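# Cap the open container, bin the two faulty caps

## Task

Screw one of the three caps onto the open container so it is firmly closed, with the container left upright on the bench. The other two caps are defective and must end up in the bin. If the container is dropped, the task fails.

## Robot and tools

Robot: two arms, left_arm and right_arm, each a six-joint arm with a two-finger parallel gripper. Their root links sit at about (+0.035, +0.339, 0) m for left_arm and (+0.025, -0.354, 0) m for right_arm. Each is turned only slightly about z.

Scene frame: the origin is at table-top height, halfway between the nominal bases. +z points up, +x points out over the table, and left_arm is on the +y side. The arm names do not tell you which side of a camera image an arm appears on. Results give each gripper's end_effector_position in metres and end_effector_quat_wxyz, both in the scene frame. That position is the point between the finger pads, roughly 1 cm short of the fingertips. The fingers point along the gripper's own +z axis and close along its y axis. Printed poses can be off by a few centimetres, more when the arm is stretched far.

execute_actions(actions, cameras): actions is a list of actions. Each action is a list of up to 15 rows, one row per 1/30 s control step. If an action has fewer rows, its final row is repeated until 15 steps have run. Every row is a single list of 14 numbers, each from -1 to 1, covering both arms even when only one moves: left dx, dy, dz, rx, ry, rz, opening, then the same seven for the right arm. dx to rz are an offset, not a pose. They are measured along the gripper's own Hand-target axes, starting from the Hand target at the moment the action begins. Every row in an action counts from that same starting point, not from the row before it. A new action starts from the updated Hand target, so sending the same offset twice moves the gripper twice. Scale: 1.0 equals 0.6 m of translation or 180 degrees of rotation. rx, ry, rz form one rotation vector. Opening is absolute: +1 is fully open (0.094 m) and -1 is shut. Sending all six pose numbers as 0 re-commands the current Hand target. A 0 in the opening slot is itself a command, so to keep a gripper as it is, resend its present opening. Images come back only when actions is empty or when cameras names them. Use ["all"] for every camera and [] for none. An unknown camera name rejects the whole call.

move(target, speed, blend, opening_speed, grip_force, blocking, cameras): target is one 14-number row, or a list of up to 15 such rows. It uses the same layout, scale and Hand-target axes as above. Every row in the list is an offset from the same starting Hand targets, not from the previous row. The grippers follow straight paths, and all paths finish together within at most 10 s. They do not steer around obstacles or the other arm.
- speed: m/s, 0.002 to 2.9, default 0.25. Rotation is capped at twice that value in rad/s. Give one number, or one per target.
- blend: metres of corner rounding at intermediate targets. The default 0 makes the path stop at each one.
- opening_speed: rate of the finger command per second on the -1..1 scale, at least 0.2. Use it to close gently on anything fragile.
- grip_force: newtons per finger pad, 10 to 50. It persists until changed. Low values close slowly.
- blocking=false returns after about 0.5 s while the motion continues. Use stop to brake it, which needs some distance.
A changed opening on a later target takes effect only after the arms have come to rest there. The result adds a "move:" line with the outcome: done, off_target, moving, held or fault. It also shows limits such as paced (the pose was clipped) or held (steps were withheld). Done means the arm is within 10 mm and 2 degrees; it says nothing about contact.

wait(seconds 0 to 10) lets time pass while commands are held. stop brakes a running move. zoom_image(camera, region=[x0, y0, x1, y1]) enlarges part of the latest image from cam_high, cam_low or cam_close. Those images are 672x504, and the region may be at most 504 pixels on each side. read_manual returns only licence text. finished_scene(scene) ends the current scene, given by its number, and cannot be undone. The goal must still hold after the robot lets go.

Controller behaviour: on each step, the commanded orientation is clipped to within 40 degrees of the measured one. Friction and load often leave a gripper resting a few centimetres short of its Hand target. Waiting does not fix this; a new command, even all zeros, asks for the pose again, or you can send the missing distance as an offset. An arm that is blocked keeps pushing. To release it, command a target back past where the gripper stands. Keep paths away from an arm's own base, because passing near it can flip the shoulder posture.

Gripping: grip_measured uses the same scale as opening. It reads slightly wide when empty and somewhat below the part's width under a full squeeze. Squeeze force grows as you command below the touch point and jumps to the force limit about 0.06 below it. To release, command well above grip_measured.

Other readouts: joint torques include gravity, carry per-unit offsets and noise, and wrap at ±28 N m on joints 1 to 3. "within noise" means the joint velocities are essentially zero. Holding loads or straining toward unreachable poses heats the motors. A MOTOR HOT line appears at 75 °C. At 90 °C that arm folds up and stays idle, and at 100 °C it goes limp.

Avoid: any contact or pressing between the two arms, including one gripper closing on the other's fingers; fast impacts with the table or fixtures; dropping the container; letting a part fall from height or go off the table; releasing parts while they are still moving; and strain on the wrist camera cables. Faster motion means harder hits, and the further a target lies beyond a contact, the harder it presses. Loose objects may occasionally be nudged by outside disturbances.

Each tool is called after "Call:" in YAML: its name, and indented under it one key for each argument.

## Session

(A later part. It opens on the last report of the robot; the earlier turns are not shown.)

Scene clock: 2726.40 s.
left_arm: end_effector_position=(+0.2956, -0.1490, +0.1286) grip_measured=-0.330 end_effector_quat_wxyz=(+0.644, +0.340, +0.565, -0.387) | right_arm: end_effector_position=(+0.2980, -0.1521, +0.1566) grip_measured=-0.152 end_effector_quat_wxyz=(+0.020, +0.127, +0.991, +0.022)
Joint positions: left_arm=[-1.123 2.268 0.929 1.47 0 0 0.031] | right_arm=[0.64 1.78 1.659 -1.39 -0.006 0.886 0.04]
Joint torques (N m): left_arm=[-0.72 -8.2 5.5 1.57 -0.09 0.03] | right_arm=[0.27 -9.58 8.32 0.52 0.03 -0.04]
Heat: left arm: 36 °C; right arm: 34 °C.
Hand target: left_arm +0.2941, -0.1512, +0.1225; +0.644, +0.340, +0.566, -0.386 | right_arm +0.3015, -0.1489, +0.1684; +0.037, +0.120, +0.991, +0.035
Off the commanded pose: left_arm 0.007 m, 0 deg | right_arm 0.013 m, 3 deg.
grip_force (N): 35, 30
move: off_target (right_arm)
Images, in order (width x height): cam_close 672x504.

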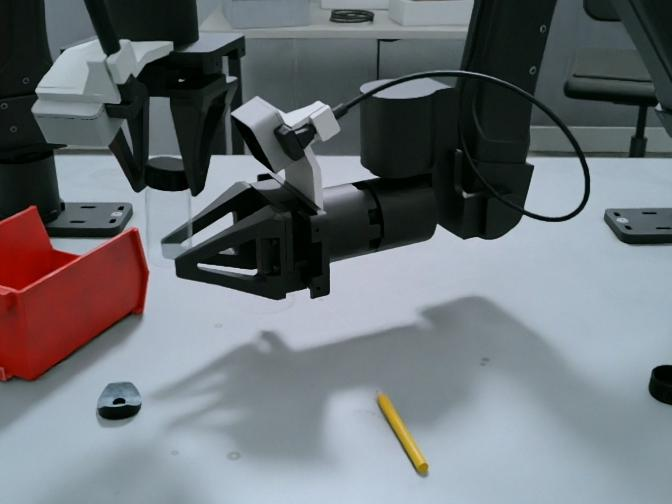

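Call:
move:
  target: [0.0114,0,0,0,0.00875,0,-0.45,0.0108,-0.0138,0.023,0.01256,0.0098,0,-0.12]
  speed: 0.04
  cameras: ["cam_close"]

Call:
zoom_image:
  camera: "cam_close"
  region: [130, 165, 200, 217]

Scene clock: 2741.47 s.
left_arm: end_effector_position=(+0.2956, -0.1490, +0.1285) grip_measured=-0.330 end_effector_quat_wxyz=(+0.644, +0.340, +0.566, -0.387) | right_arm: end_effector_position=(+0.2958, -0.1537, +0.1533) grip_measured=-0.122 end_effector_quat_wxyz=(+0.015, +0.127, +0.992, +0.018)
Joint positions: left_arm=[-1.123 2.268 0.929 1.469 0 0 0.031] | right_arm=[0.64 1.78 1.646 -1.39 -0.006 0.885 0.041]
Joint torques (N m): left_arm=[-0.5 -8.43 5.45 1.34 -0.11 -0.02] | right_arm=[0.28 -8.95 5.46 0.52 0.05 -0.07]
Heat: left arm: 37 °C; right arm: 34 °C.
Hand target: left_arm +0.2945, -0.1520, +0.1158; +0.636, +0.345, +0.575, -0.382 | right_arm +0.2944, -0.1545, +0.1535; +0.019, +0.121, +0.992, +0.018
Off the commanded pose: left_arm 0.013 m, 2 deg | right_arm 0.002 m, 1 deg.
grip_force (N): 35, 30
move: off_target (left_arm)
Images, in order (width x height): cam_close 672x504.

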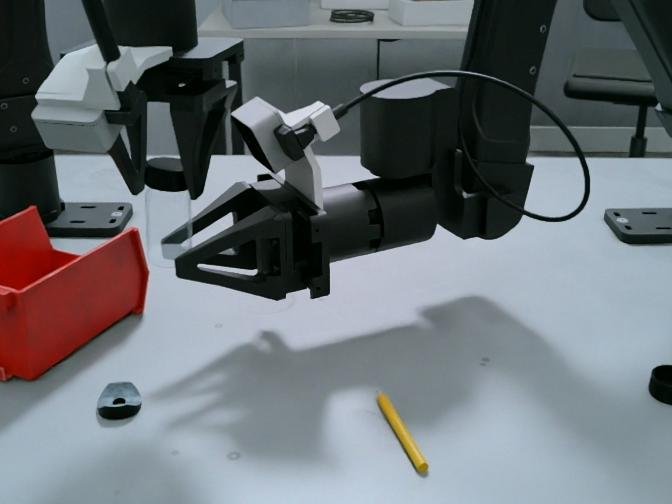

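Scaled by 7.200 from the camera's 672x504 image, which has a finer 960x720 frame.

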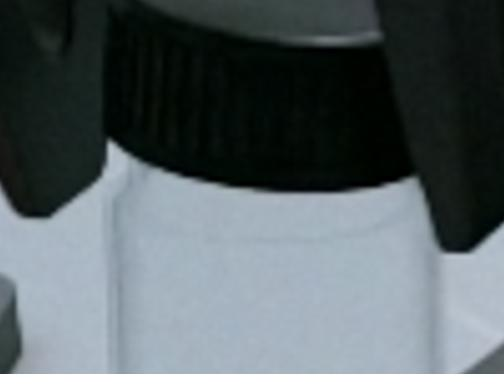

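Call:
move:
  target: [0.0146,0,0,0,0.0112,0,-0.45,0,0,0,0,0,0,-0.12]
  speed: 0.04
  cameras: ["cam_close"]

Call:
zoom_image:
  camera: "cam_close"
  region: [130, 165, 200, 217]

Scene clock: 2745.43 s.
left_arm: end_effector_position=(+0.2960, -0.1498, +0.1197) grip_measured=-0.330 end_effector_quat_wxyz=(+0.634, +0.347, +0.577, -0.381) | right_arm: end_effector_position=(+0.2958, -0.1537, +0.1533) grip_measured=-0.122 end_effector_quat_wxyz=(+0.015, +0.127, +0.992, +0.018)
Joint positions: left_arm=[-1.123 2.268 0.929 1.434 0 0 0.031] | right_arm=[0.64 1.78 1.646 -1.39 -0.006 0.885 0.041]
Joint torques (N m): left_arm=[-0.64 -8.25 5.5 1.32 -0.09 0.01] | right_arm=[0.25 -8.98 5.41 0.53 0.06 -0.07]
Heat: left arm: 36 °C; right arm: 34 °C.
Hand target: left_arm +0.2950, -0.1528, +0.1070; +0.626, +0.352, +0.586, -0.375 | right_arm +0.2944, -0.1545, +0.1535; +0.019, +0.121, +0.992, +0.018
Off the commanded pose: left_arm 0.013 m, 2 deg | right_arm 0.002 m, 1 deg.
grip_force (N): 35, 30
move: off_target (left_arm)
Images, in order (width x height): cam_close 672x504.

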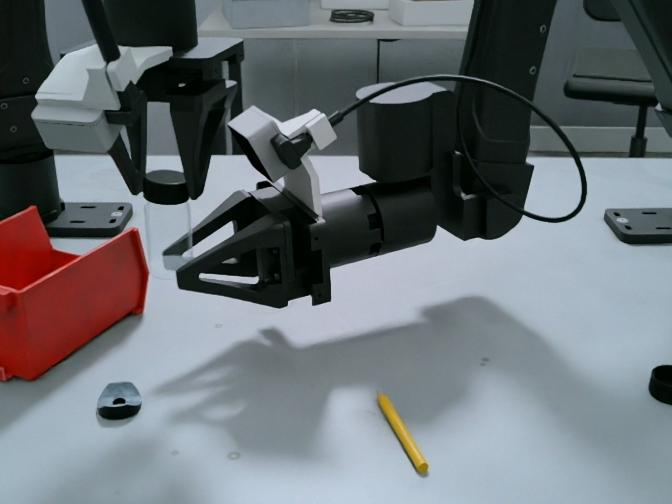

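Scaled by 7.200 from the camera's 672x504 image, which has a finer 960x720 frame.

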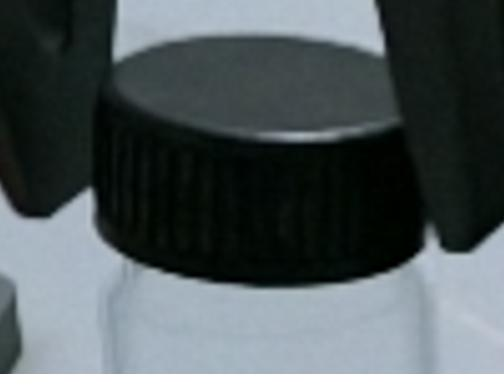

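Call:
move:
  target: [0,0,0,0,0,0,-0.45,0,0,0,0,0,0,-0.45]
  speed: 0.05
  opening_speed: 0.5
  cameras: ["cam_close"]

Call:
zoom_image:
  camera: "cam_close"
  region: [130, 165, 200, 217]

Scene clock: 2750.33 s.
left_arm: end_effector_position=(+0.2960, -0.1499, +0.1195) grip_measured=-0.330 end_effector_quat_wxyz=(+0.634, +0.347, +0.577, -0.381) | right_arm: end_effector_position=(+0.2958, -0.1537, +0.1533) grip_measured=-0.320 end_effector_quat_wxyz=(+0.015, +0.127, +0.992, +0.018)
Joint positions: left_arm=[-1.123 2.268 0.929 1.433 0 0 0.031] | right_arm=[0.64 1.78 1.646 -1.39 -0.006 0.885 0.032]
Joint torques (N m): left_arm=[-0.59 -8.28 5.55 1.37 -0.09 -0.06] | right_arm=[0.25 -8.94 5.44 0.53 0.07 -0.08]
Heat: left arm: 36 °C; right arm: 34 °C.
Hand target: left_arm +0.2950, -0.1528, +0.1070; +0.626, +0.352, +0.586, -0.375 | right_arm +0.2944, -0.1545, +0.1535; +0.019, +0.120, +0.992, +0.018
Off the commanded pose: left_arm 0.013 m, 2 deg | right_arm 0.002 m, 1 deg.
grip_force (N): 35, 30
move: off_target (left_arm)
Images, in order (width x height): cam_close 672x504.

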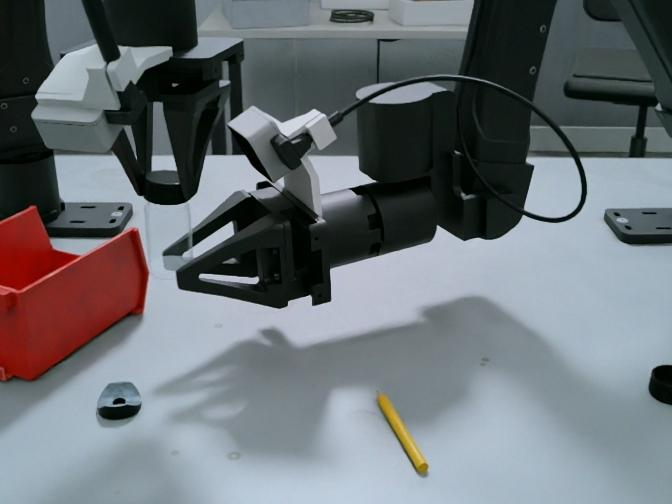

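Scaled by 7.200 from the camera's 672x504 image, which has a finer 960x720 frame.

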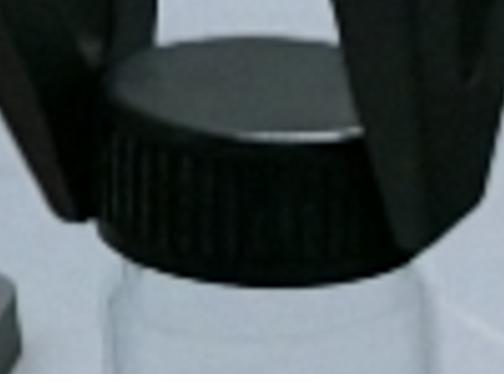

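Call:
move:
  target:
    - [0,0,0,0,0,0,-0.45,0,0,0.003,0,0,0,-0.45]
    - [0,0,0,0,0,0,-0.45,0,0,0.003,0,0,-0.32,-0.45]
  speed: [0.05,0.3]
  cameras: ["cam_close"]

Call:
zoom_image:
  camera: "cam_close"
  region: [130, 165, 200, 217]

Scene clock: 2767.80 s.
left_arm: end_effector_position=(+0.2961, -0.1500, +0.1173) grip_measured=-0.330 end_effector_quat_wxyz=(+0.631, +0.348, +0.580, -0.379) | right_arm: end_effector_position=(+0.2956, -0.1539, +0.1518) grip_measured=-0.320 end_effector_quat_wxyz=(+0.021, -0.365, +0.931, +0.008)
Joint positions: left_arm=[-1.123 2.268 0.929 1.424 0 0 0.031] | right_arm=[0.64 1.78 1.64 -1.386 -0.006 -0.118 0.032]
Joint torques (N m): left_arm=[-0.58 -8.18 5.5 1.45 -0.1 -0.01] | right_arm=[0.27 -8.98 5.29 0.56 0.05 -0.06]
Heat: left arm: 35 °C; right arm: 33 °C.
Hand target: left_arm +0.2950, -0.1528, +0.1070; +0.626, +0.352, +0.586, -0.375 | right_arm +0.2944, -0.1545, +0.1517; +0.025, -0.372, +0.928, +0.006
Off the commanded pose: left_arm 0.011 m, 1 deg | right_arm 0.001 m, 1 deg.
grip_force (N): 35, 30
move: off_target (left_arm)
Images, in order (width x height): cam_close 672x504.

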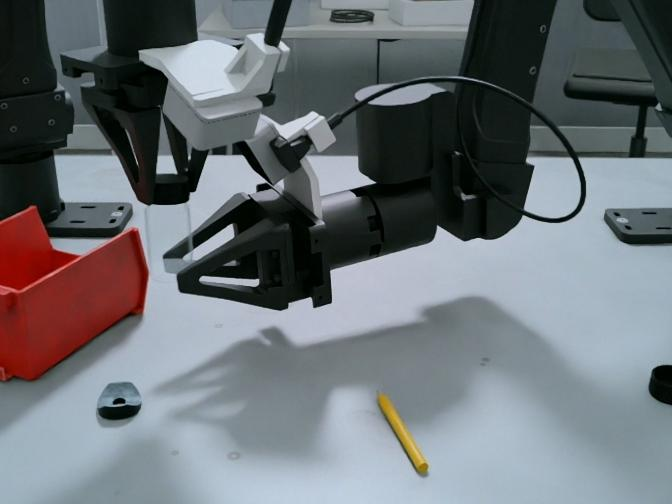

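Scaled by 7.200 from the camera's 672x504 image, which has a finer 960x720 frame.

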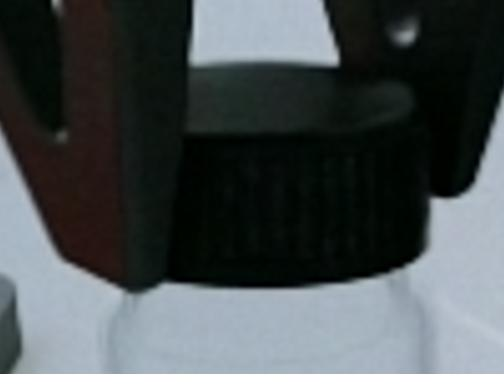

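Call:
move:
  target: [0,0,0,0,0,0,-0.45,0,0,0,0,0,0.66,-0.45]
  speed: 0.25
  cameras: ["cam_close"]

Call:
zoom_image:
  camera: "cam_close"
  region: [130, 165, 200, 217]

Scene clock: 2775.10 s.
left_arm: end_effector_position=(+0.2961, -0.1500, +0.1172) grip_measured=-0.330 end_effector_quat_wxyz=(+0.631, +0.349, +0.580, -0.379) | right_arm: end_effector_position=(+0.2959, -0.1537, +0.1518) grip_measured=-0.320 end_effector_quat_wxyz=(+0.004, +0.605, +0.796, +0.023)
Joint positions: left_arm=[-1.123 2.268 0.929 1.424 0 0 0.031] | right_arm=[0.64 1.78 1.64 -1.384 -0.006 1.931 0.032]
Joint torques (N m): left_arm=[-0.7 -8.36 5.71 1.38 -0.13 -0.02] | right_arm=[0.23 -9.02 5.27 0.55 0.05 0.17]
Heat: left arm: 35 °C; right arm: 33 °C.
Hand target: left_arm +0.2950, -0.1528, +0.1070; +0.626, +0.352, +0.586, -0.375 | right_arm +0.2944, -0.1545, +0.1517; +0.008, +0.609, +0.793, +0.025
Off the commanded pose: left_arm 0.011 m, 1 deg | right_arm 0.002 m, 1 deg.
grip_force (N): 35, 30
move: off_target (left_arm)
Images, in order (width x height): cam_close 672x504.

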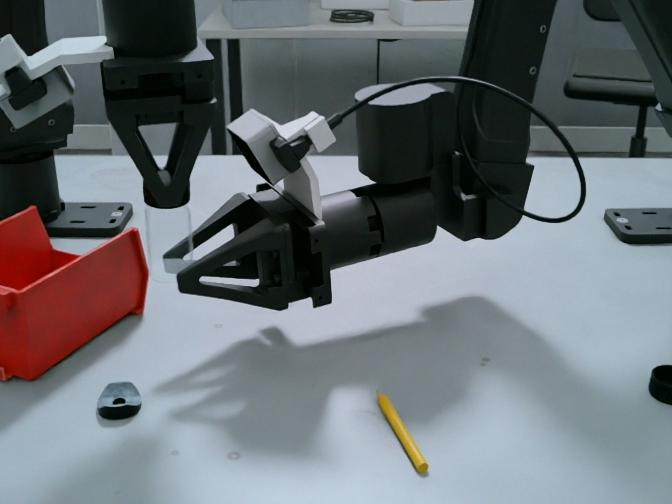

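Scaled by 7.200 from the camera's 672x504 image, which has a finer 960x720 frame.

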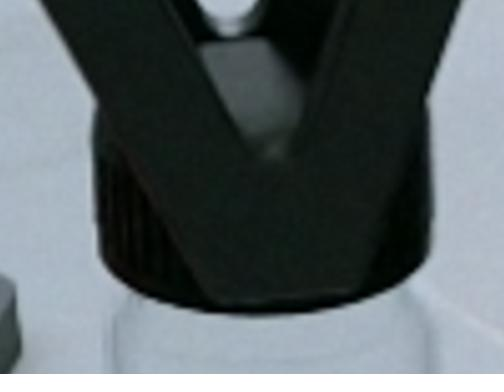

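Call:
zoom_image:
  camera: "cam_close"
  region: [138, 188, 193, 229]

Scaled by 9.164 from the camera's 672x504 image, which has a finer 960x720 frame.

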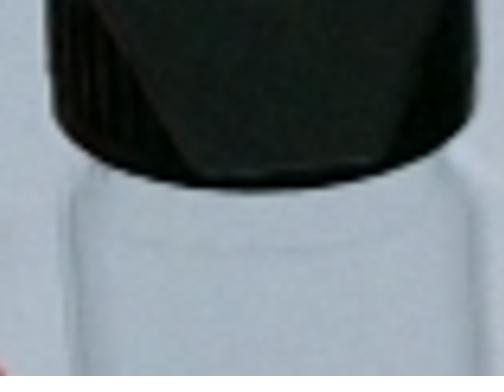

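Call:
move:
  target: [0,0,0,0,0,0,-0.45,0.00446,0.01693,-0.023,-0.0148,-0.0056,0,-0.45]
  speed: 0.05
  cameras: ["cam_close"]

Call:
zoom_image:
  camera: "cam_close"
  region: [138, 180, 193, 221]

Scene clock: 2784.10 s.
left_arm: end_effector_position=(+0.2969, -0.1496, +0.1172) grip_measured=-0.330 end_effector_quat_wxyz=(+0.632, +0.347, +0.581, -0.378) | right_arm: end_effector_position=(+0.3002, -0.1511, +0.1583) grip_measured=-0.320 end_effector_quat_wxyz=(+0.016, +0.608, +0.793, +0.032)
Joint positions: left_arm=[-1.123 2.268 0.929 1.424 -0.003 0 0.031] | right_arm=[0.649 1.78 1.665 -1.386 0.014 1.946 0.032]
Joint torques (N m): left_arm=[-0.51 -8.14 5.53 1.42 -0.1 0.01] | right_arm=[0.7 -8.44 8.64 0.42 0.22 0.12]
Heat: left arm: 35 °C; right arm: 33 °C.
Hand target: left_arm +0.2950, -0.1527, +0.1070; +0.626, +0.352, +0.586, -0.375 | right_arm +0.3030, -0.1498, +0.1661; +0.029, +0.609, +0.792, +0.038
Off the commanded pose: left_arm 0.011 m, 1 deg | right_arm 0.008 m, 2 deg.
grip_force (N): 35, 30
move: off_target (left_arm)
Images, in order (width x height): cam_close 672x504.

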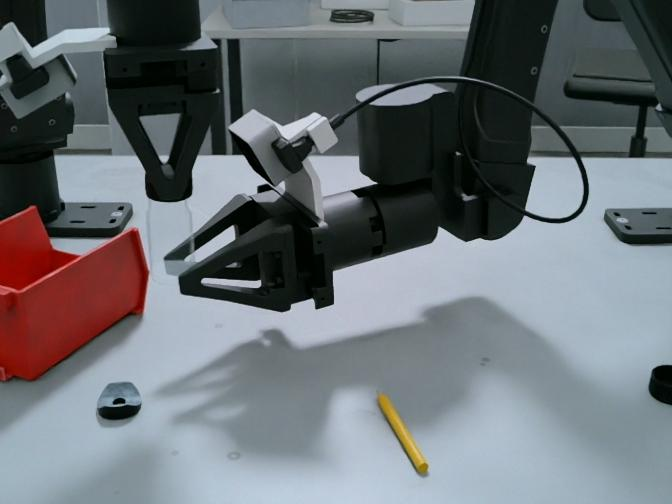

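Scaled by 9.164 from the camera's 672x504 image, which has a finer 960x720 frame.

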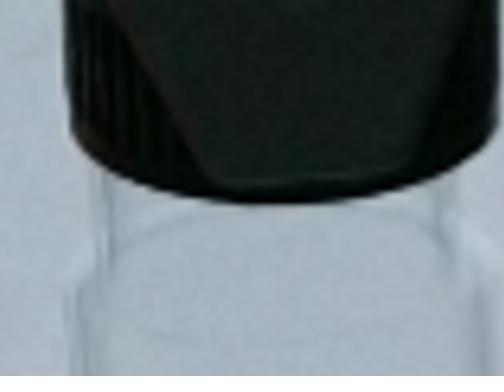

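Call:
move:
  target: [0,0,0,0,0,0,-0.45,0,0,-0.04,0,0,0,-0.45]
  speed: 0.1

Call:
move:
  target: [0,0,0,0,0,0,-0.45,0,0,-0.06,0,0,-0.6,-0.45]
  speed: 0.3
  cameras: ["cam_close", "cam_high"]

Scene clock: 2836.23 s.
left_arm: end_effector_position=(+0.2969, -0.1496, +0.1172) grip_measured=-0.330 end_effector_quat_wxyz=(+0.632, +0.347, +0.581, -0.378) | right_arm: end_effector_position=(+0.3019, -0.1499, +0.1869) grip_measured=-0.320 end_effector_quat_wxyz=(+0.020, +0.609, +0.792, +0.045)
Joint positions: left_arm=[-1.123 2.268 0.929 1.424 -0.003 0 0.031] | right_arm=[0.649 1.78 1.778 -1.47 0.014 1.949 0.032]
Joint torques (N m): left_arm=[-0.57 -8.23 5.53 1.41 -0.05 -0.04] | right_arm=[0.88 -7.54 8.36 0.37 0.23 0.15]
Heat: left arm: 36 °C; right arm: 32 °C.
Hand target: left_arm +0.2950, -0.1527, +0.1070; +0.626, +0.352, +0.586, -0.375 | right_arm +0.3007, -0.1503, +0.1900; +0.029, +0.609, +0.792, +0.038
Off the commanded pose: left_arm 0.011 m, 1 deg | right_arm 0.003 m, 1 deg.
grip_force (N): 35, 30
move: off_target (left_arm)

Scene clock: 2840.23 s.
left_arm: end_effector_position=(+0.2969, -0.1496, +0.1172) grip_measured=-0.330 end_effector_quat_wxyz=(+0.632, +0.347, +0.581, -0.378) | right_arm: end_effector_position=(+0.2983, -0.1517, +0.2135) grip_measured=-0.320 end_effector_quat_wxyz=(+0.055, -0.274, +0.960, +0.008)
Joint positions: left_arm=[-1.123 2.268 0.929 1.424 -0.003 0 0.031] | right_arm=[0.657 1.785 1.893 -1.57 0.024 0.089 0.032]
Joint torques (N m): left_arm=[-0.66 -8.24 5.59 1.43 -0.09 -0.02] | right_arm=[0.64 -9.21 8.44 0.45 0.13 -0.08]
Heat: left arm: 36 °C; right arm: 32 °C.
Hand target: left_arm +0.2950, -0.1527, +0.1070; +0.626, +0.352, +0.586, -0.375 | right_arm +0.2975, -0.1513, +0.2258; +0.048, -0.283, +0.958, -0.001
Off the commanded pose: left_arm 0.011 m, 1 deg | right_arm 0.012 m, 2 deg.
joint sent to its limit (right arm) — joint 4 (wrist pitch), lower limit. The joint targets are off in orientation, not in position.
grip_force (N): 35, 30
move: off_target (left_arm, right_arm)
Images, in order (width x height): cam_high 672x504, cam_close 672x504.

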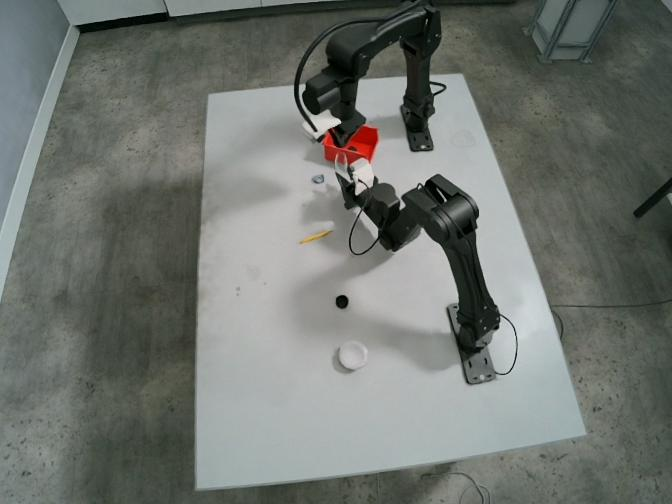

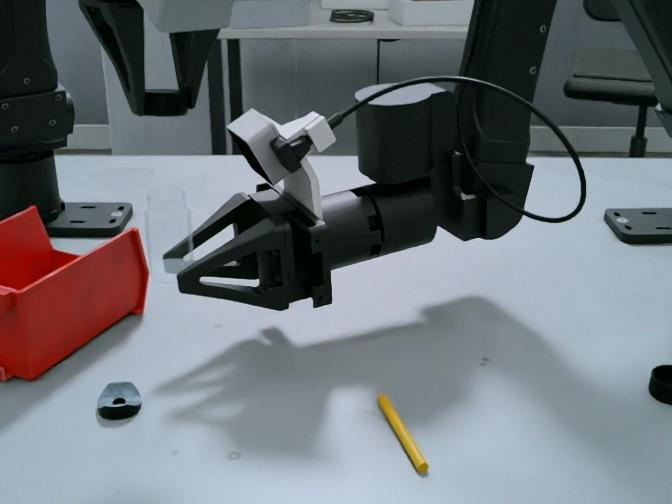

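Call:
move:
  target:
    - [0,0,0,0,0,0,-0.45,-0.0199,-0.1017,0.04,-0.0033,0.0099,0,-0.45]
    - [0,0,0,0,0,0,-0.45,-0.0399,-0.2034,0.1867,-0.0066,0.0198,0,-0.45]
  speed: 0.25
  blend: [0.03,0]
  cameras: ["cam_close"]

Scene clock: 2859.30 s.
left_arm: end_effector_position=(+0.2969, -0.1496, +0.1172) grip_measured=-0.330 end_effector_quat_wxyz=(+0.632, +0.347, +0.581, -0.378) | right_arm: end_effector_position=(+0.3919, -0.2410, +0.1235) grip_measured=-0.320 end_effector_quat_wxyz=(+0.013, -0.278, +0.960, -0.007)
Joint positions: left_arm=[-1.123 2.268 0.929 1.424 -0.003 0 0.031] | right_arm=[0.313 1.986 1.8 -1.36 0.014 -0.262 0.032]
Joint torques (N m): left_arm=[-0.53 -8.44 5.7 1.42 -0.02 -0.01] | right_arm=[-0.03 -9.46 6.02 0.6 -0.13 -0.08]
Heat: left arm: 35 °C; right arm: 33 °C.
Hand target: left_arm +0.2950, -0.1527, +0.1070; +0.626, +0.352, +0.586, -0.375 | right_arm +0.3939, -0.2380, +0.1200; +0.015, -0.283, +0.959, +0.000
Off the commanded pose: left_arm 0.011 m, 1 deg | right_arm 0.005 m, 1 deg.
grip_force (N): 35, 30
move: off_target (left_arm)
Images, in order (width x height): cam_close 672x504.

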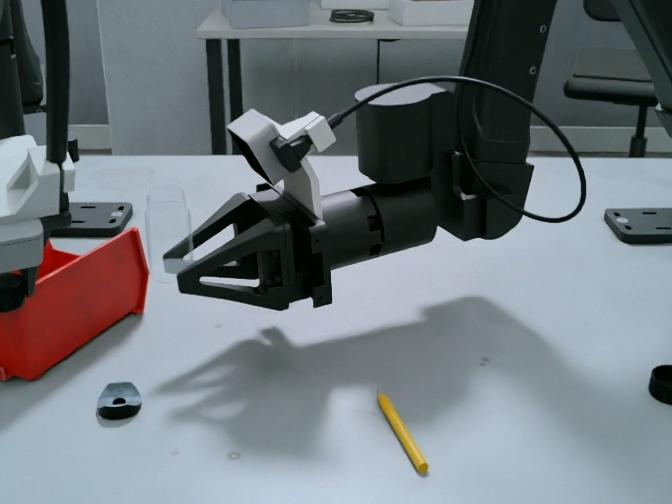

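Call:
move:
  target:
    - [0,0,0,0,0,0,-0.45,0,0,0.12,0,0,0,-0.45]
    - [0,0,0,0,0,0,-0.45,0,0,0.143,0,0,0,-0.45]
  speed: [0.2,0.06]

Call:
move:
  target: [0,0,0,0,0,0,-0.45,0,0,0.01,0,0,0,-0.45]
  speed: 0.03
  cameras: ["cam_close"]

Scene clock: 2864.47 s.
left_arm: end_effector_position=(+0.2969, -0.1496, +0.1172) grip_measured=-0.330 end_effector_quat_wxyz=(+0.632, +0.347, +0.581, -0.378) | right_arm: end_effector_position=(+0.3976, -0.2393, +0.0441) grip_measured=-0.320 end_effector_quat_wxyz=(+0.022, -0.279, +0.960, -0.007)
Joint positions: left_arm=[-1.123 2.268 0.929 1.424 -0.003 0 0.031] | right_arm=[0.313 2.022 1.535 -1.041 0.014 -0.262 0.032]
Joint torques (N m): left_arm=[-0.57 -8.29 5.39 1.43 -0.05 -0.05] | right_arm=[-0.06 -8.83 5.41 0.66 -0.14 -0.07]
Heat: left arm: 35 °C; right arm: 33 °C.
Hand target: left_arm +0.2950, -0.1527, +0.1070; +0.626, +0.352, +0.586, -0.375 | right_arm +0.3964, -0.2372, +0.0343; +0.015, -0.283, +0.959, +0.000
Off the commanded pose: left_arm 0.011 m, 1 deg | right_arm 0.010 m, 1 deg.
grip_force (N): 35, 30
move: off_target (left_arm)

Scene clock: 2865.33 s.
left_arm: end_effector_position=(+0.2969, -0.1496, +0.1172) grip_measured=-0.330 end_effector_quat_wxyz=(+0.632, +0.347, +0.581, -0.378) | right_arm: end_effector_position=(+0.3982, -0.2391, +0.0391) grip_measured=-0.320 end_effector_quat_wxyz=(+0.023, -0.279, +0.960, -0.007)
Joint positions: left_arm=[-1.123 2.268 0.929 1.424 -0.003 0 0.031] | right_arm=[0.313 2.028 1.522 -1.02 0.014 -0.262 0.032]
Joint torques (N m): left_arm=[-0.55 -8.43 5.65 1.43 -0.04 -0.01] | right_arm=[-0.09 -8.73 5.27 0.67 -0.14 -0.08]
Heat: left arm: 35 °C; right arm: 33 °C.
Hand target: left_arm +0.2950, -0.1527, +0.1070; +0.626, +0.352, +0.586, -0.375 | right_arm +0.3965, -0.2372, +0.0282; +0.015, -0.283, +0.959, +0.000
Off the commanded pose: left_arm 0.011 m, 1 deg | right_arm 0.011 m, 1 deg.
grip_force (N): 35, 30
move: off_target (left_arm, right_arm)
Images, in order (width x height): cam_close 672x504.

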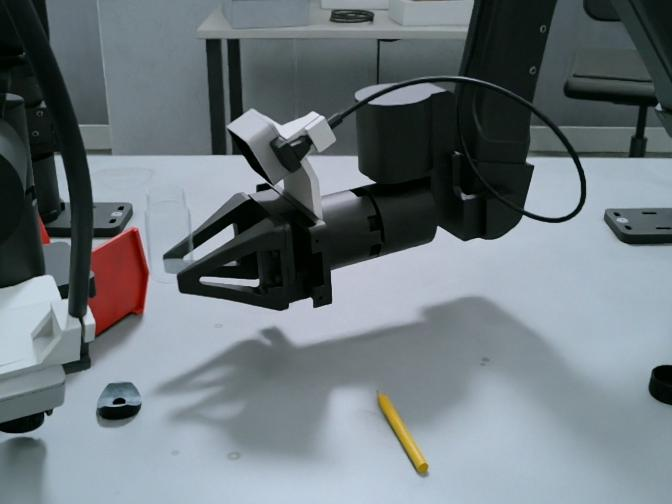

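Call:
move:
  target: [0,0,0,0,0,0,-0.45,0,0,0.011,0,0,0,-0.45]
  speed: 0.03

Call:
move:
  target: [0,0,0,0,0,0,-0.45,0,0,0.006,0,0,0,-0.45]
  speed: 0.03
  cameras: ["cam_close","cam_low"]

Call:
zoom_image:
  camera: "cam_low"
  region: [60, 240, 160, 320]

Scene clock: 2869.57 s.
left_arm: end_effector_position=(+0.2969, -0.1496, +0.1172) grip_measured=-0.330 end_effector_quat_wxyz=(+0.632, +0.347, +0.581, -0.378) | right_arm: end_effector_position=(+0.3986, -0.2390, +0.0323) grip_measured=-0.320 end_effector_quat_wxyz=(+0.022, -0.279, +0.960, -0.007)
Joint positions: left_arm=[-1.123 2.268 0.929 1.424 -0.003 0 0.031] | right_arm=[0.313 2.036 1.507 -0.997 0.014 -0.262 0.032]
Joint torques (N m): left_arm=[-0.69 -8.32 5.52 1.39 -0.07 -0.04] | right_arm=[-0.05 -8.79 5.26 0.63 -0.15 -0.08]
Heat: left arm: 35 °C; right arm: 33 °C.
Hand target: left_arm +0.2950, -0.1527, +0.1070; +0.626, +0.352, +0.586, -0.375 | right_arm +0.3967, -0.2371, +0.0217; +0.015, -0.283, +0.959, +0.000
Off the commanded pose: left_arm 0.011 m, 1 deg | right_arm 0.011 m, 1 deg.
grip_force (N): 35, 30
move: off_target (left_arm, right_arm)

Scene clock: 2870.37 s.
left_arm: end_effector_position=(+0.2969, -0.1496, +0.1172) grip_measured=-0.330 end_effector_quat_wxyz=(+0.632, +0.347, +0.581, -0.378) | right_arm: end_effector_position=(+0.3989, -0.2388, +0.0292) grip_measured=-0.320 end_effector_quat_wxyz=(+0.023, -0.279, +0.960, -0.007)
Joint positions: left_arm=[-1.123 2.268 0.929 1.424 -0.003 0 0.031] | right_arm=[0.313 2.04 1.5 -0.985 0.014 -0.262 0.032]
Joint torques (N m): left_arm=[-0.58 -8.24 5.56 1.42 -0.06 -0.01] | right_arm=[-0.03 -8.73 5.2 0.62 -0.15 -0.07]
Heat: left arm: 35 °C; right arm: 33 °C.
Hand target: left_arm +0.2950, -0.1527, +0.1070; +0.626, +0.352, +0.586, -0.375 | right_arm +0.3969, -0.2370, +0.0181; +0.015, -0.283, +0.959, +0.000
Off the commanded pose: left_arm 0.011 m, 1 deg | right_arm 0.011 m, 1 deg.
grip_force (N): 35, 30
move: off_target (left_arm, right_arm)
Images, in order (width x height): cam_low 672x504, cam_close 672x504.

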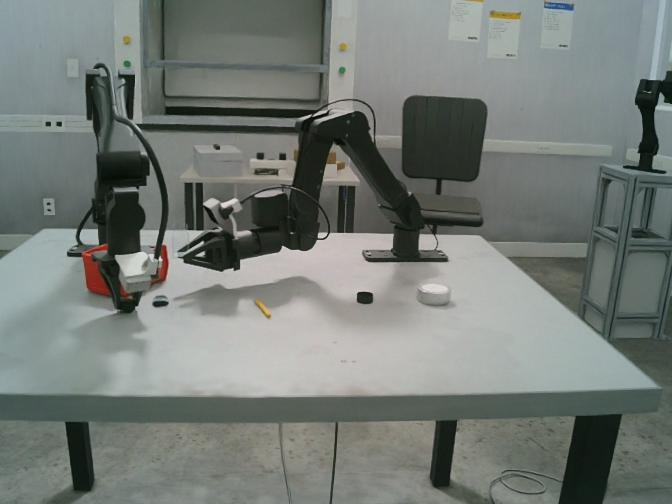

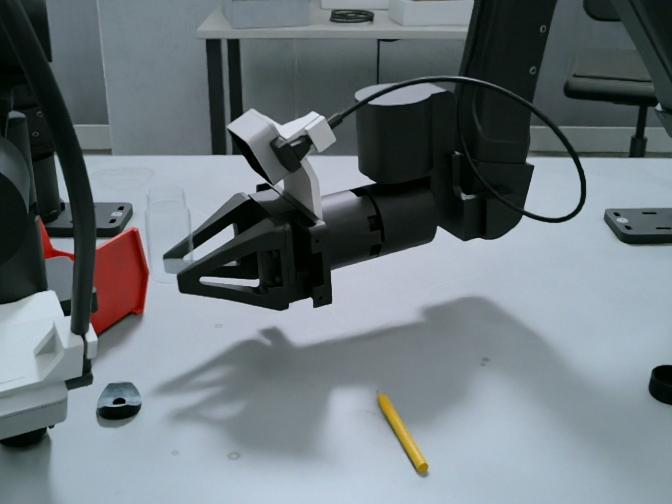

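Scaled by 5.040 from the camera's 672x504 image, which has a finer 960x720 frame.

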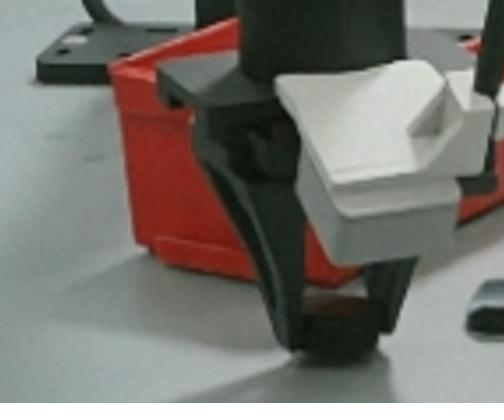

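Call:
move:
  target: [0,0,0,0,0,0,-0.45,0,0,0.005,0,0,0,-0.45]
  speed: 0.03

Call:
move:
  target: [0,0,0,0,0,0,-0.45,0,0,0.004,0,0,0,-0.45]
  speed: 0.03
  cameras: ["cam_low"]

Call:
zoom_image:
  camera: "cam_low"
  region: [90, 275, 160, 325]

Scene clock: 2874.93 s.
left_arm: end_effector_position=(+0.2969, -0.1496, +0.1172) grip_measured=-0.330 end_effector_quat_wxyz=(+0.632, +0.347, +0.581, -0.378) | right_arm: end_effector_position=(+0.3991, -0.2388, +0.0260) grip_measured=-0.320 end_effector_quat_wxyz=(+0.023, -0.279, +0.960, -0.007)
Joint positions: left_arm=[-1.123 2.268 0.929 1.424 -0.003 0 0.031] | right_arm=[0.313 2.045 1.493 -0.974 0.014 -0.262 0.032]
Joint torques (N m): left_arm=[-0.55 -8.23 5.52 1.47 -0.07 -0.02] | right_arm=[-0.08 -8.77 5.19 0.61 -0.15 -0.07]
Heat: left arm: 35 °C; right arm: 32 °C.
Hand target: left_arm +0.2950, -0.1527, +0.1070; +0.626, +0.352, +0.586, -0.375 | right_arm +0.3969, -0.2370, +0.0150; +0.015, -0.283, +0.959, +0.000
Off the commanded pose: left_arm 0.011 m, 1 deg | right_arm 0.011 m, 1 deg.
grip_force (N): 35, 30
move: off_target (left_arm, right_arm)

Scene clock: 2875.63 s.
left_arm: end_effector_position=(+0.2969, -0.1496, +0.1172) grip_measured=-0.330 end_effector_quat_wxyz=(+0.632, +0.347, +0.581, -0.378) | right_arm: end_effector_position=(+0.4004, -0.2384, +0.0257) grip_measured=-0.320 end_effector_quat_wxyz=(+0.026, -0.279, +0.960, -0.007)
Joint positions: left_arm=[-1.123 2.268 0.929 1.424 -0.003 0 0.031] | right_arm=[0.313 2.045 1.492 -0.966 0.014 -0.262 0.032]
Joint torques (N m): left_arm=[-0.51 -8.46 5.46 1.44 -0.07 0.01] | right_arm=[-0.08 -8.55 4.92 0.66 -0.15 -0.07]
Heat: left arm: 35 °C; right arm: 32 °C.
Hand target: left_arm +0.2950, -0.1527, +0.1070; +0.626, +0.352, +0.586, -0.375 | right_arm +0.3970, -0.2370, +0.0126; +0.015, -0.283, +0.959, +0.000
Off the commanded pose: left_arm 0.011 m, 1 deg | right_arm 0.014 m, 2 deg.
grip_force (N): 35, 30
move: off_target (left_arm, right_arm)
Images, in order (width x height): cam_low 672x504.

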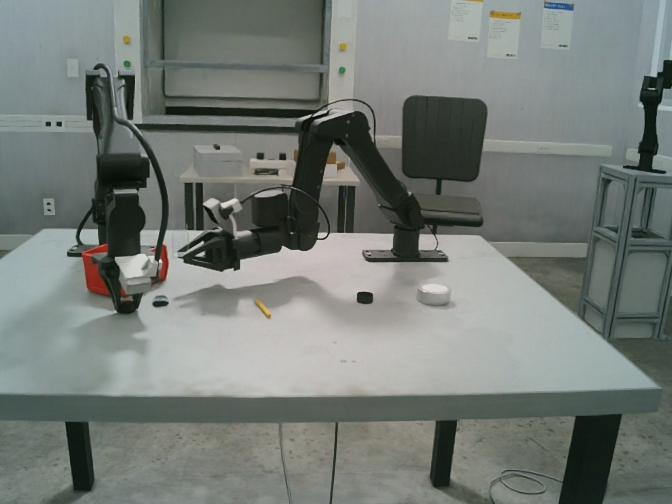

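Scaled by 7.200 from the camera's 672x504 image, which has a finer 960x720 frame.

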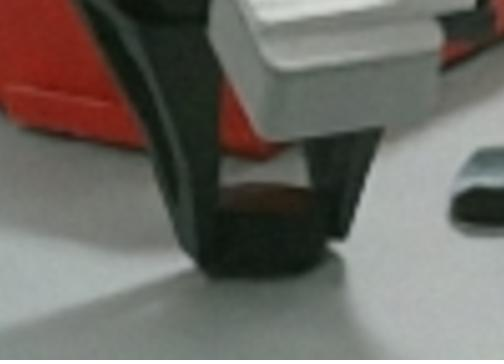

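Call:
move:
  target: [0,0,0,0,0,0,-0.45,0,0,-0.004,0,0,0,-0.05]
  speed: 0.05
  opening_speed: 0.8

Call:
move:
  target: [0,0,0,0,0,0,-0.45,0,0,-0.15,0,0,0,-0.05]
  speed: 0.2
  cameras: ["cam_close","cam_high"]

Scene clock: 2880.10 s.
left_arm: end_effector_position=(+0.2969, -0.1496, +0.1172) grip_measured=-0.330 end_effector_quat_wxyz=(+0.632, +0.347, +0.581, -0.378) | right_arm: end_effector_position=(+0.4004, -0.2384, +0.0257) grip_measured=-0.052 end_effector_quat_wxyz=(+0.026, -0.279, +0.960, -0.007)
Joint positions: left_arm=[-1.123 2.268 0.929 1.424 -0.003 0 0.031] | right_arm=[0.313 2.045 1.492 -0.966 0.014 -0.262 0.045]
Joint torques (N m): left_arm=[-0.72 -8.35 5.57 1.42 -0.03 -0.03] | right_arm=[-0.08 -8.72 5.34 0.56 -0.14 -0.07]
Heat: left arm: 35 °C; right arm: 32 °C.
Hand target: left_arm +0.2950, -0.1527, +0.1070; +0.626, +0.352, +0.586, -0.375 | right_arm +0.3969, -0.2371, +0.0150; +0.015, -0.283, +0.959, +0.000
Off the commanded pose: left_arm 0.011 m, 1 deg | right_arm 0.011 m, 2 deg.
grip_force (N): 35, 30
move: off_target (left_arm, right_arm)

Scene clock: 2881.40 s.
left_arm: end_effector_position=(+0.2969, -0.1496, +0.1172) grip_measured=-0.330 end_effector_quat_wxyz=(+0.632, +0.347, +0.581, -0.378) | right_arm: end_effector_position=(+0.3933, -0.2405, +0.0966) grip_measured=-0.052 end_effector_quat_wxyz=(+0.007, -0.279, +0.960, -0.007)
Joint positions: left_arm=[-1.123 2.268 0.929 1.424 -0.003 0 0.031] | right_arm=[0.313 2.003 1.719 -1.273 0.014 -0.262 0.045]
Joint torques (N m): left_arm=[-0.62 -8.34 5.68 1.42 -0.07 0] | right_arm=[-0.12 -10.96 7.84 0.3 -0.14 -0.08]
Heat: left arm: 35 °C; right arm: 32 °C.
Hand target: left_arm +0.2950, -0.1527, +0.1070; +0.626, +0.352, +0.586, -0.375 | right_arm +0.3943, -0.2378, +0.1050; +0.015, -0.283, +0.959, +0.000
Off the commanded pose: left_arm 0.011 m, 1 deg | right_arm 0.009 m, 1 deg.
grip_force (N): 35, 30
move: off_target (left_arm)
Images, in order (width x height): cam_high 672x504, cam_close 672x504.

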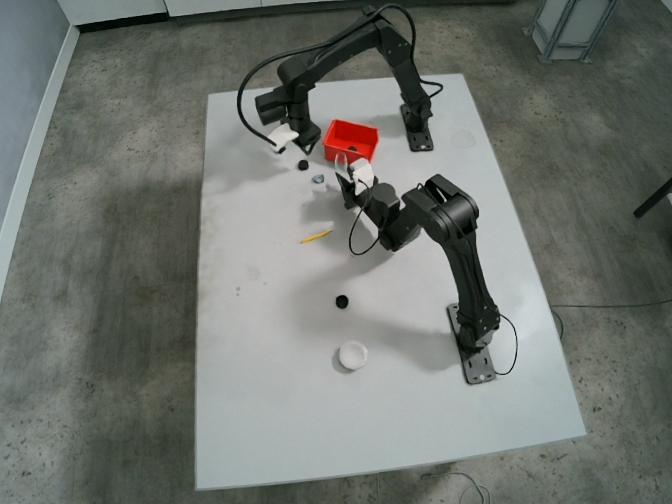

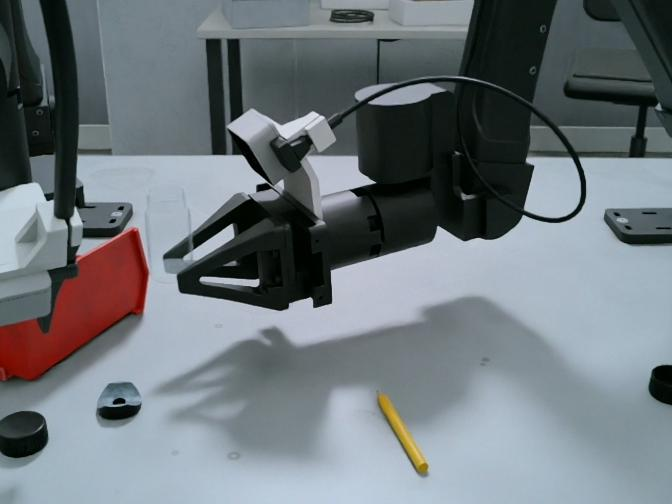

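Call:
move:
  target:
    - [0,0,0,0,0,0,-0.45,-0.0053,-0.0016,-0.1833,0,0,0,0.2]
    - [0,0,0,0,0,0,-0.45,0.0556,0.1983,-0.1868,-0.0039,-0.0048,-0.0283,0.2]
  speed: 0.25
  blend: [0.03,0]
  cameras: ["cam_close","cam_low"]

Call:
zoom_image:
  camera: "cam_close"
  region: [80, 60, 260, 300]

Scene clock: 2894.53 s.
left_arm: end_effector_position=(+0.2969, -0.1496, +0.1172) grip_measured=-0.330 end_effector_quat_wxyz=(+0.632, +0.347, +0.581, -0.378) | right_arm: end_effector_position=(+0.3041, -0.1527, +0.2103) grip_measured=+0.198 end_effector_quat_wxyz=(+0.048, -0.332, +0.942, +0.012)
Joint positions: left_arm=[-1.123 2.268 0.929 1.424 -0.003 0 0.031] | right_arm=[0.633 1.808 1.91 -1.572 0.003 -0.054 0.056]
Joint torques (N m): left_arm=[-0.62 -8.36 5.67 1.43 -0.08 -0.02] | right_arm=[-0.34 -10.11 5.11 0.46 -0.08 0.1]
Heat: left arm: 35 °C; right arm: 34 °C.
Hand target: left_arm +0.2950, -0.1527, +0.1070; +0.626, +0.352, +0.586, -0.375 | right_arm +0.2985, -0.1571, +0.2151; +0.020, -0.325, +0.945, +0.007
Off the commanded pose: left_arm 0.011 m, 1 deg | right_arm 0.009 m, 3 deg.
joint sent to its limit (right arm) — joint 4 (wrist pitch), lower limit. The joint targets are off in orientation, not in position.
grip_force (N): 35, 30
move: off_target (left_arm, right_arm)
Images, in order (width x height): cam_low 672x504, cam_close 672x504.

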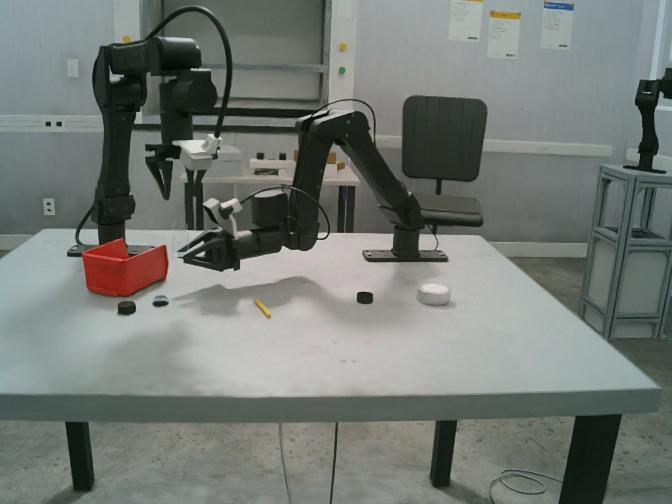

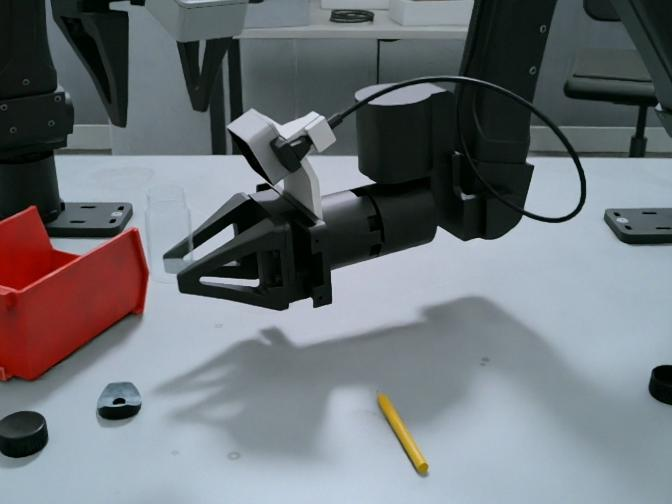

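Scaled by 2.100 from the camera's 672x504 image, which has a finer 960x720 frame.

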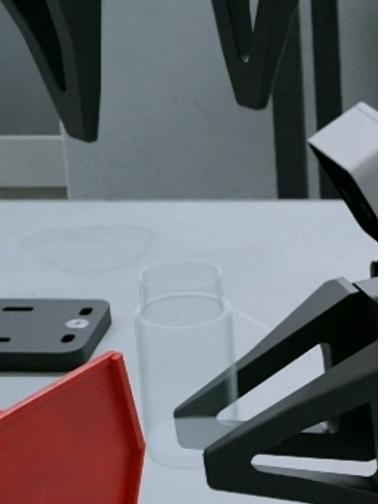

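Call:
move:
  target: [0,0,0,0,0,0,-0.45,0,0,0.045,0,0,0,0.2]
  speed: 0.1
  cameras: ["cam_close"]

Call:
zoom_image:
  camera: "cam_close"
  region: [100, 80, 240, 240]

Scene clock: 2898.07 s.
left_arm: end_effector_position=(+0.2969, -0.1496, +0.1172) grip_measured=-0.330 end_effector_quat_wxyz=(+0.632, +0.347, +0.581, -0.378) | right_arm: end_effector_position=(+0.2974, -0.1575, +0.1932) grip_measured=+0.198 end_effector_quat_wxyz=(+0.023, -0.332, +0.943, +0.005)
Joint positions: left_arm=[-1.123 2.268 0.929 1.424 -0.003 0 0.031] | right_arm=[0.633 1.808 1.842 -1.559 0.003 -0.054 0.056]
Joint torques (N m): left_arm=[-0.64 -8.42 5.68 1.42 -0.03 -0.01] | right_arm=[-0.34 -7.72 5.34 0.6 -0.05 0.14]
Heat: left arm: 35 °C; right arm: 34 °C.
Hand target: left_arm +0.2950, -0.1527, +0.1070; +0.626, +0.352, +0.586, -0.375 | right_arm +0.2995, -0.1564, +0.1882; +0.021, -0.325, +0.945, +0.008
Off the commanded pose: left_arm 0.011 m, 1 deg | right_arm 0.006 m, 1 deg.
grip_force (N): 35, 30
move: off_target (left_arm)
Images, in order (width x height): cam_close 672x504.

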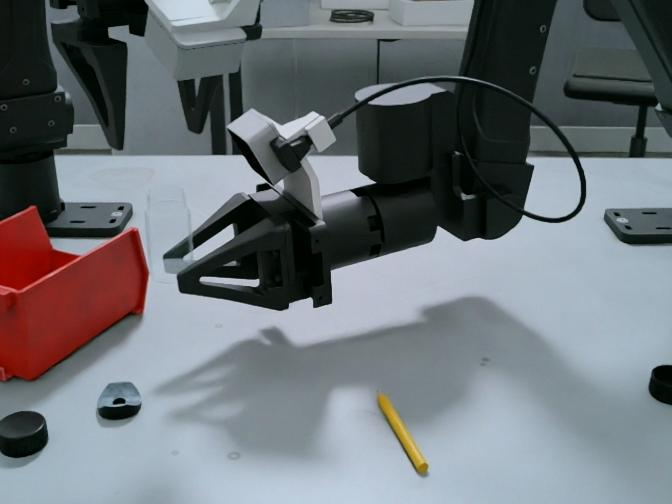

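Scaled by 3.150 from the camera's 672x504 image, which has a finer 960x720 frame.

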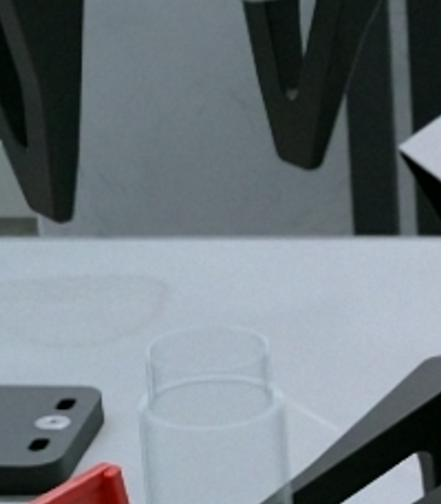

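Call:
move:
  target: [0,0,0,0,0,0,-0.45,-0.0046,0.01145,0.025,0,0,0,0.2]
  speed: 0.1
  cameras: ["cam_close"]

Call:
zoom_image:
  camera: "cam_close"
  region: [100, 110, 240, 250]

Scene clock: 2903.40 s.
left_arm: end_effector_position=(+0.2969, -0.1496, +0.1172) grip_measured=-0.330 end_effector_quat_wxyz=(+0.632, +0.347, +0.581, -0.378) | right_arm: end_effector_position=(+0.2985, -0.1531, +0.1782) grip_measured=+0.198 end_effector_quat_wxyz=(+0.022, -0.326, +0.945, +0.005)
Joint positions: left_arm=[-1.123 2.268 0.929 1.424 -0.003 0 0.031] | right_arm=[0.642 1.808 1.781 -1.498 0.003 -0.033 0.056]
Joint torques (N m): left_arm=[-0.51 -8.31 5.64 1.43 -0.06 -0.03] | right_arm=[0.55 -7.84 5.38 0.59 -0.05 0.11]
Heat: left arm: 35 °C; right arm: 33 °C.
Hand target: left_arm +0.2950, -0.1527, +0.1070; +0.626, +0.352, +0.586, -0.375 | right_arm +0.2979, -0.1489, +0.1733; +0.020, -0.326, +0.945, +0.007
Off the commanded pose: left_arm 0.011 m, 1 deg | right_arm 0.006 m, 0 deg.
grip_force (N): 35, 30
move: off_target (left_arm)
Images, in order (width x height): cam_close 672x504.

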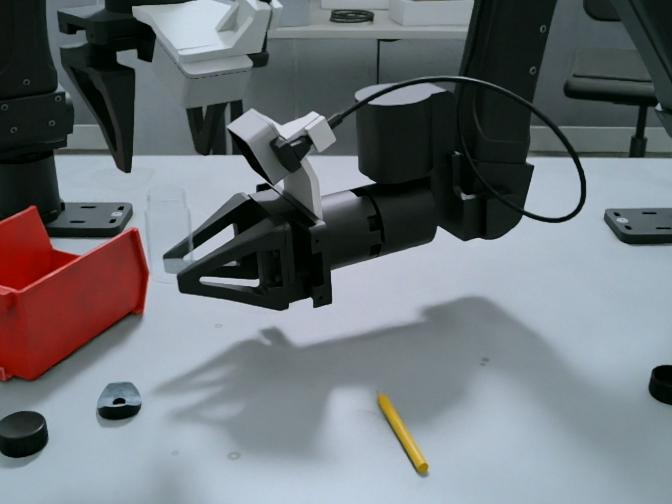

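Scaled by 3.600 from the camera's 672x504 image, which has a finer 960x720 frame.

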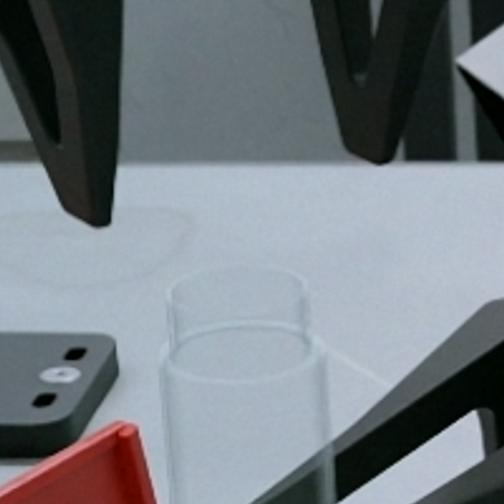

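Call:
move:
  target: [0,0,0,0,0,0,-0.45,0,0,0.04,0,0,0,0.2]
  speed: 0.1
  cameras: ["cam_close"]

Call:
zoom_image:
  camera: "cam_close"
  region: [100, 150, 240, 290]

Scene clock: 2907.53 s.
left_arm: end_effector_position=(+0.2969, -0.1496, +0.1172) grip_measured=-0.330 end_effector_quat_wxyz=(+0.632, +0.347, +0.581, -0.378) | right_arm: end_effector_position=(+0.3000, -0.1520, +0.1511) grip_measured=+0.198 end_effector_quat_wxyz=(+0.017, -0.326, +0.945, +0.004)
Joint positions: left_arm=[-1.123 2.268 0.929 1.424 -0.003 0 0.031] | right_arm=[0.642 1.808 1.673 -1.4 0.003 -0.033 0.056]
Joint torques (N m): left_arm=[-0.62 -8.34 5.44 1.43 -0.03 -0.02] | right_arm=[0.61 -8.66 5.49 0.59 -0.07 0.13]
Heat: left arm: 35 °C; right arm: 33 °C.
Hand target: left_arm +0.2950, -0.1527, +0.1070; +0.626, +0.352, +0.586, -0.375 | right_arm +0.2987, -0.1482, +0.1493; +0.021, -0.325, +0.945, +0.007
Off the commanded pose: left_arm 0.011 m, 1 deg | right_arm 0.004 m, 1 deg.
grip_force (N): 35, 30
move: off_target (left_arm)
Images, in order (width x height): cam_close 672x504.

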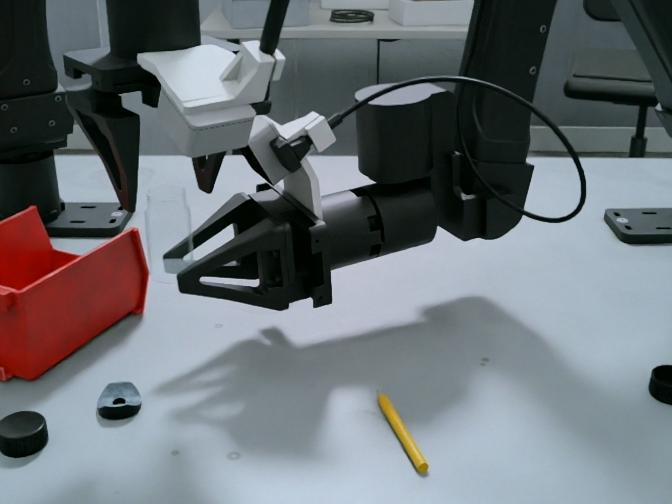

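Scaled by 3.600 from the camera's 672x504 image, which has a finer 960x720 frame.

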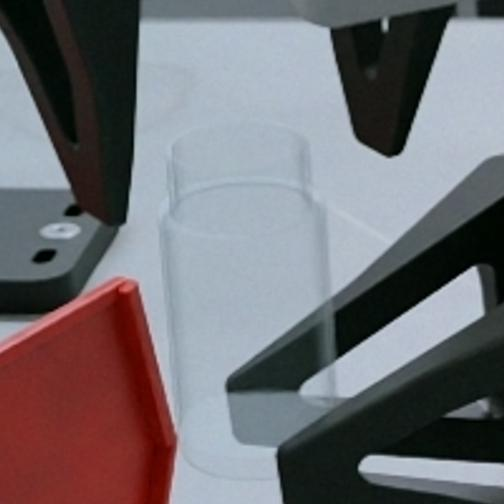

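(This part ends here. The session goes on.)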